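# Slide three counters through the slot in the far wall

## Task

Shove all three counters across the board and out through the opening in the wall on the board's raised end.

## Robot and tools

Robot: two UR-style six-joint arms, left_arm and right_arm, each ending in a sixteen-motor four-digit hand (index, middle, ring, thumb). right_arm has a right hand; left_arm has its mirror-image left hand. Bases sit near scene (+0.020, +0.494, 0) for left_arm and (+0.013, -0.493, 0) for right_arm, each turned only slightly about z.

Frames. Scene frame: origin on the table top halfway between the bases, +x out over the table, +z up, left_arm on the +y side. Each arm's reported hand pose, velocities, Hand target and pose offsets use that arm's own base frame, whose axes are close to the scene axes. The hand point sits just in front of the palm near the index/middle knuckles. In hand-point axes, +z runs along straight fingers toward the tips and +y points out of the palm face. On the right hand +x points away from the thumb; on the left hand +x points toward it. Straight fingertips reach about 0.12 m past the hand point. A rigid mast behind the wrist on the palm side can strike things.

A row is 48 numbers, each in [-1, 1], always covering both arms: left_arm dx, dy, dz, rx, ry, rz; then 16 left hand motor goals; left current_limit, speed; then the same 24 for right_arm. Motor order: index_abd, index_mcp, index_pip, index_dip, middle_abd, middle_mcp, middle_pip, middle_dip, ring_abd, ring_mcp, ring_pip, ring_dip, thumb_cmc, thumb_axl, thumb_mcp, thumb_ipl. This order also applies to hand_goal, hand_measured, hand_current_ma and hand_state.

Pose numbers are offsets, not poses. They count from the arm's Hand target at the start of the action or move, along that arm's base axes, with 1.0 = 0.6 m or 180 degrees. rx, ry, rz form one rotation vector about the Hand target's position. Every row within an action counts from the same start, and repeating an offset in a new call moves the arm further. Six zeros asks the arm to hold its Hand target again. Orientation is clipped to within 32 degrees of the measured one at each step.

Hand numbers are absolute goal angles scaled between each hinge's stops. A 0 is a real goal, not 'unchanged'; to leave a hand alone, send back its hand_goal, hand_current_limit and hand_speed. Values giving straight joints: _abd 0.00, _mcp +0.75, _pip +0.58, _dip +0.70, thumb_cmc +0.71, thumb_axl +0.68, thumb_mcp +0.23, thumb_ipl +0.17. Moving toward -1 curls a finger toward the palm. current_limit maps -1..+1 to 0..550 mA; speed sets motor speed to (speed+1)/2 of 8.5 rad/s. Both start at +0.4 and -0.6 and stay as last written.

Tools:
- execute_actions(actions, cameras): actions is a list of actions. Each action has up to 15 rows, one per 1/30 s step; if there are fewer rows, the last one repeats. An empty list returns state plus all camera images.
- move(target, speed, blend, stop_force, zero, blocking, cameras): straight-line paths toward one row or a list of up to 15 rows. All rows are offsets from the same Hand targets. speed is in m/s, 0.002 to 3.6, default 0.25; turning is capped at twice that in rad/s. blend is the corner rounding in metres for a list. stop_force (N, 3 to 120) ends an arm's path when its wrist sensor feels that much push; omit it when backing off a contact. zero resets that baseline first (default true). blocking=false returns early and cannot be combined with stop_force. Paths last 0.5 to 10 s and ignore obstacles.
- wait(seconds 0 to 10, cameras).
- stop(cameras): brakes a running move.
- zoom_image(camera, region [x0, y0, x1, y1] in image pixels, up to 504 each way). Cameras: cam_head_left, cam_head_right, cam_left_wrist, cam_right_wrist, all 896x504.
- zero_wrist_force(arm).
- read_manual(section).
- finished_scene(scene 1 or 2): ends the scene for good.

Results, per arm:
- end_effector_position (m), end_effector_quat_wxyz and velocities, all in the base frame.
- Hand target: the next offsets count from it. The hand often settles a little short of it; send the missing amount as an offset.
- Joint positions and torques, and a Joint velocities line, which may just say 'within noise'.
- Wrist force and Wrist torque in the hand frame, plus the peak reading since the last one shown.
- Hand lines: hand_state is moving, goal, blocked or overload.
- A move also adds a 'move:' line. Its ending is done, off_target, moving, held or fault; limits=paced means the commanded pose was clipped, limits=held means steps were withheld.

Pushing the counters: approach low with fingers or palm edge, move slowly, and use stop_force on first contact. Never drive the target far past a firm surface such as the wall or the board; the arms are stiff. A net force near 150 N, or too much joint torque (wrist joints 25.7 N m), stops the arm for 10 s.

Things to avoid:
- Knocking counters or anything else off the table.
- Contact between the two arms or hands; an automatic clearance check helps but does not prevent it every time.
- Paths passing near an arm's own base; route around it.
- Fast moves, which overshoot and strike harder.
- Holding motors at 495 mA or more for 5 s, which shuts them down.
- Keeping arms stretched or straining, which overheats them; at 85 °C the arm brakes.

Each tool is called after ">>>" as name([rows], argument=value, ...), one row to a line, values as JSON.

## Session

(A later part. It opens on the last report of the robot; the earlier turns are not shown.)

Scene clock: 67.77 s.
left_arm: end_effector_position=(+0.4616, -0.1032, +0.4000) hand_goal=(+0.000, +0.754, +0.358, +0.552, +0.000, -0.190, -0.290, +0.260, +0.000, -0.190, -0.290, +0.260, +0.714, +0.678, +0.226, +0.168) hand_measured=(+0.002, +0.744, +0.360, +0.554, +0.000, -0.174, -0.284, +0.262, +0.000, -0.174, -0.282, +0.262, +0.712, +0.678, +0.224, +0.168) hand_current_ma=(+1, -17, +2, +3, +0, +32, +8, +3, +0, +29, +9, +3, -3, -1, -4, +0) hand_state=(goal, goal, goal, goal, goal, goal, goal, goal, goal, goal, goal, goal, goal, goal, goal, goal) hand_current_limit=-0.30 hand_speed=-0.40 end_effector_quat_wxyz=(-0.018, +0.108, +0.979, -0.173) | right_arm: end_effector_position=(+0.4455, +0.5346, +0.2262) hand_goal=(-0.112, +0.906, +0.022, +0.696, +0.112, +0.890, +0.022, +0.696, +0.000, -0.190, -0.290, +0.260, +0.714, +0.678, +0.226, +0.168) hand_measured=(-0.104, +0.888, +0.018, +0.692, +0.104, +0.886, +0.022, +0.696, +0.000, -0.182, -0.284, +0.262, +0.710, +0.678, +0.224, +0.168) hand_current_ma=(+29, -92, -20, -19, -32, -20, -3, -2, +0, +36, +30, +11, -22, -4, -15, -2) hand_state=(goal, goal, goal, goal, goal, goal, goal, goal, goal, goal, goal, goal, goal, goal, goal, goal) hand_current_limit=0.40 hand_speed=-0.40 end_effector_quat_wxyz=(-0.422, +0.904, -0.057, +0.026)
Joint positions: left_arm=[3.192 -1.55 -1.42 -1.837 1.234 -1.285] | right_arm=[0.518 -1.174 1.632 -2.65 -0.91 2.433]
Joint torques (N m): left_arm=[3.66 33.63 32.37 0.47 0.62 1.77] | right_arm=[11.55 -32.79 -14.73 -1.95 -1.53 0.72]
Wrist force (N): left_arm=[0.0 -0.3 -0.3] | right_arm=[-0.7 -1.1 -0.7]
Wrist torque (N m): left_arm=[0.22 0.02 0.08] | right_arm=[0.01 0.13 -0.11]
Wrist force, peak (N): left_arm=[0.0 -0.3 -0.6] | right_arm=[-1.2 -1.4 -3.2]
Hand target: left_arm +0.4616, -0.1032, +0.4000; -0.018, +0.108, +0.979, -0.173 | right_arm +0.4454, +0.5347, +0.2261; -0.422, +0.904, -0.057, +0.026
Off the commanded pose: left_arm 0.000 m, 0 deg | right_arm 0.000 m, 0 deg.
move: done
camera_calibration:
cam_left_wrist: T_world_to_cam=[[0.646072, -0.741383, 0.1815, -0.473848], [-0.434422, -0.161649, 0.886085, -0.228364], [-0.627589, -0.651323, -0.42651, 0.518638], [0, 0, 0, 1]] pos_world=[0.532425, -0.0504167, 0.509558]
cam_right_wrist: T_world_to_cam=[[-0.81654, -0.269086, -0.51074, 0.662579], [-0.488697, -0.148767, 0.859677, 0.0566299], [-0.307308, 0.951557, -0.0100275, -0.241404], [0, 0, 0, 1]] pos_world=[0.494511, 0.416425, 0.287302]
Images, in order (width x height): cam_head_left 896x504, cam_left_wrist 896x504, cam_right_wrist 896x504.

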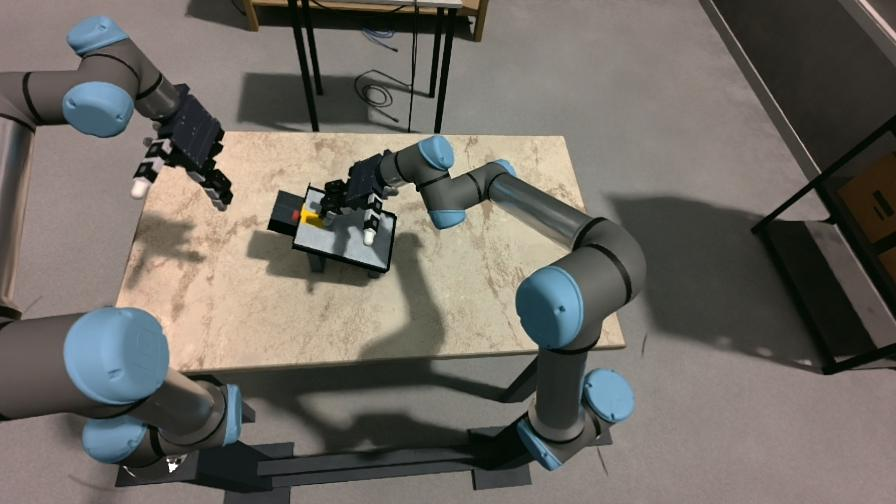

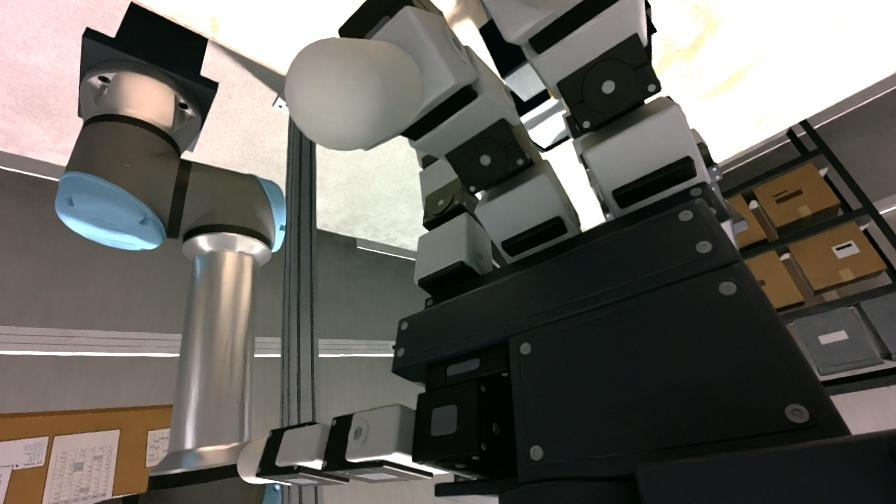

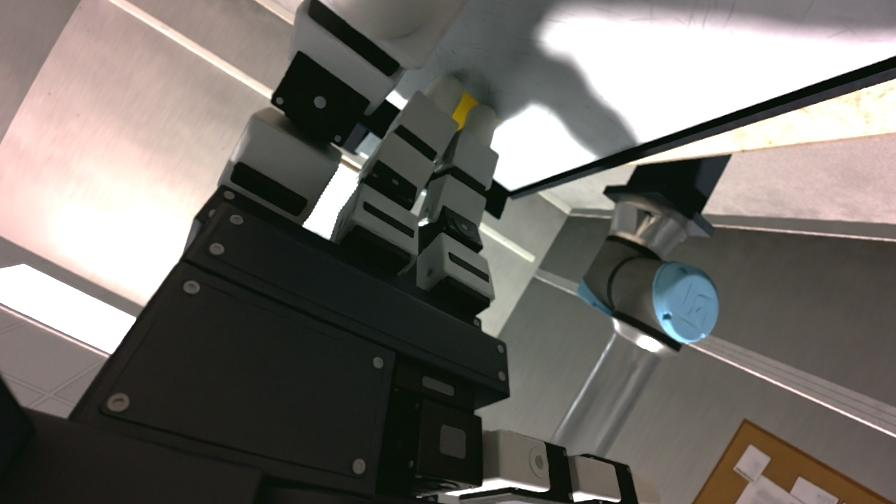

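>>> move([
  [0,0,0,0,0,0, 0.0,0.754,0.358,0.551, 0.0,-0.19,-0.29,0.26, 0.0,-0.19,-0.29,0.26, 0.714,0.678,0.226,0.168, -0.3,-0.4, -0.0138,-0.5467,0.0398,0,0,0, -0.112,0.905,0.022,0.696, 0.112,0.89,0.022,0.696, 0.0,-0.19,-0.29,0.26, 0.714,0.678,0.226,0.168, 0.4,-0.4],
], speed=0.25, cameras=["cam_head_left","cam_head_right"])

>>> zoom_image(camera="cam_head_left", region=[265, 180, 405, 280])

>>> zoom_image(camera="cam_head_right", region=[265, 185, 345, 245])

Scene clock: 69.77 s.
left_arm: end_effector_position=(+0.4616, -0.1032, +0.4000) hand_goal=(+0.000, +0.754, +0.358, +0.552, +0.000, -0.190, -0.290, +0.260, +0.000, -0.190, -0.290, +0.260, +0.714, +0.678, +0.226, +0.168) hand_measured=(+0.002, +0.744, +0.360, +0.554, +0.000, -0.174, -0.284, +0.262, +0.000, -0.174, -0.282, +0.262, +0.712, +0.678, +0.224, +0.168) hand_current_ma=(+1, -17, +2, +3, +0, +32, +8, +3, +0, +29, +9, +3, -3, -1, -4, +0) hand_state=(goal, goal, goal, goal, goal, goal, goal, goal, goal, goal, goal, goal, goal, goal, goal, goal) hand_current_limit=-0.30 hand_speed=-0.40 end_effector_quat_wxyz=(-0.018, +0.108, +0.979, -0.173) | right_arm: end_effector_position=(+0.4372, +0.2067, +0.2500) hand_goal=(-0.112, +0.906, +0.022, +0.696, +0.112, +0.890, +0.022, +0.696, +0.000, -0.190, -0.290, +0.260, +0.714, +0.678, +0.226, +0.168) hand_measured=(-0.104, +0.888, +0.018, +0.692, +0.104, +0.886, +0.022, +0.696, +0.000, -0.184, -0.284, +0.262, +0.708, +0.678, +0.224, +0.168) hand_current_ma=(+29, -92, -20, -19, -32, -20, -3, -2, +0, +33, +30, +11, -23, -4, -15, -2) hand_state=(goal, goal, goal, goal, goal, goal, goal, goal, goal, goal, goal, goal, goal, goal, goal, goal) hand_current_limit=0.40 hand_speed=-0.40 end_effector_quat_wxyz=(-0.422, +0.904, -0.057, +0.026) end_effector_velocity=(-0.001, +0.000, -0.001) end_effector_angular_velocity=(+0.000, +0.003, +0.002)
Joint positions: left_arm=[3.192 -1.55 -1.42 -1.837 1.234 -1.285] | right_arm=[-0.114 -1.663 1.986 -1.906 -0.697 1.589]
Joint velocities: left_arm=[within noise] | right_arm=[-0.001 -0.001 0.001 0.006 -0.001 -0.004]
Joint torques (N m): left_arm=[2.48 31.91 31.99 1 0.52 1.74] | right_arm=[-14.18 -25.04 -12.22 -0.85 0.92 -1.04]
Wrist force (N): left_arm=[0.1 -0.4 0.0] | right_arm=[-0.4 -1.4 -1.1]
Wrist torque (N m): left_arm=[0.19 0.00 0.09] | right_arm=[0.01 0.12 0.03]
Wrist force, peak (N): left_arm=[0.0 -0.4 -0.5] | right_arm=[-1.4 -2.5 1.2]
Hand target: left_arm +0.4616, -0.1032, +0.4000; -0.018, +0.108, +0.979, -0.173 | right_arm +0.4371, +0.2066, +0.2500; -0.422, +0.904, -0.057, +0.026
Off the commanded pose: left_arm 0.000 m, 0 deg | right_arm 0.000 m, 0 deg.
move: done
Images, in order (width x height): cam_head_left 896x504, cam_head_right 896x504.

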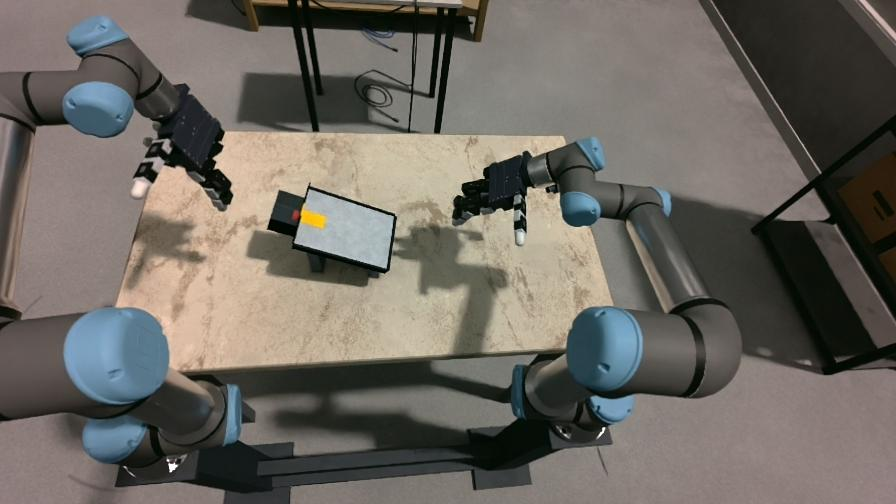

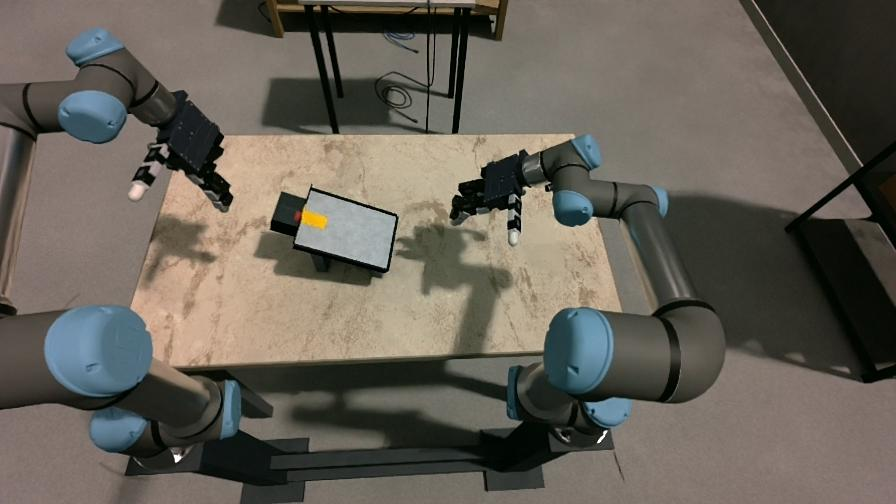

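Scaled by 3.600 from the camera's 896x504 image, which has a finer 1280x720 frame.

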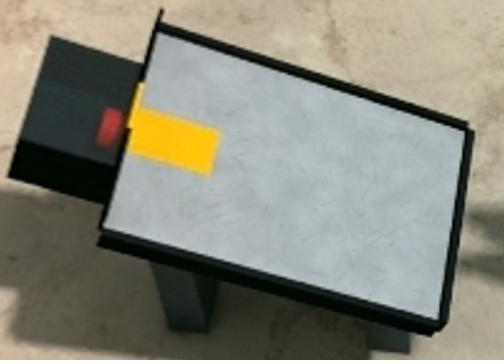

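Scaled by 6.300 from the camera's 896x504 image, which has a finer 1280x720 frame.

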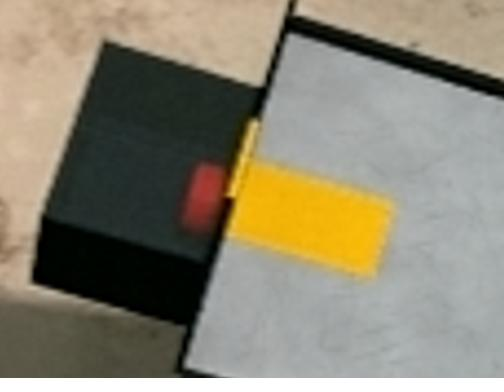

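>>> finished_scene(scene=2)

The scene is finished: the task was done.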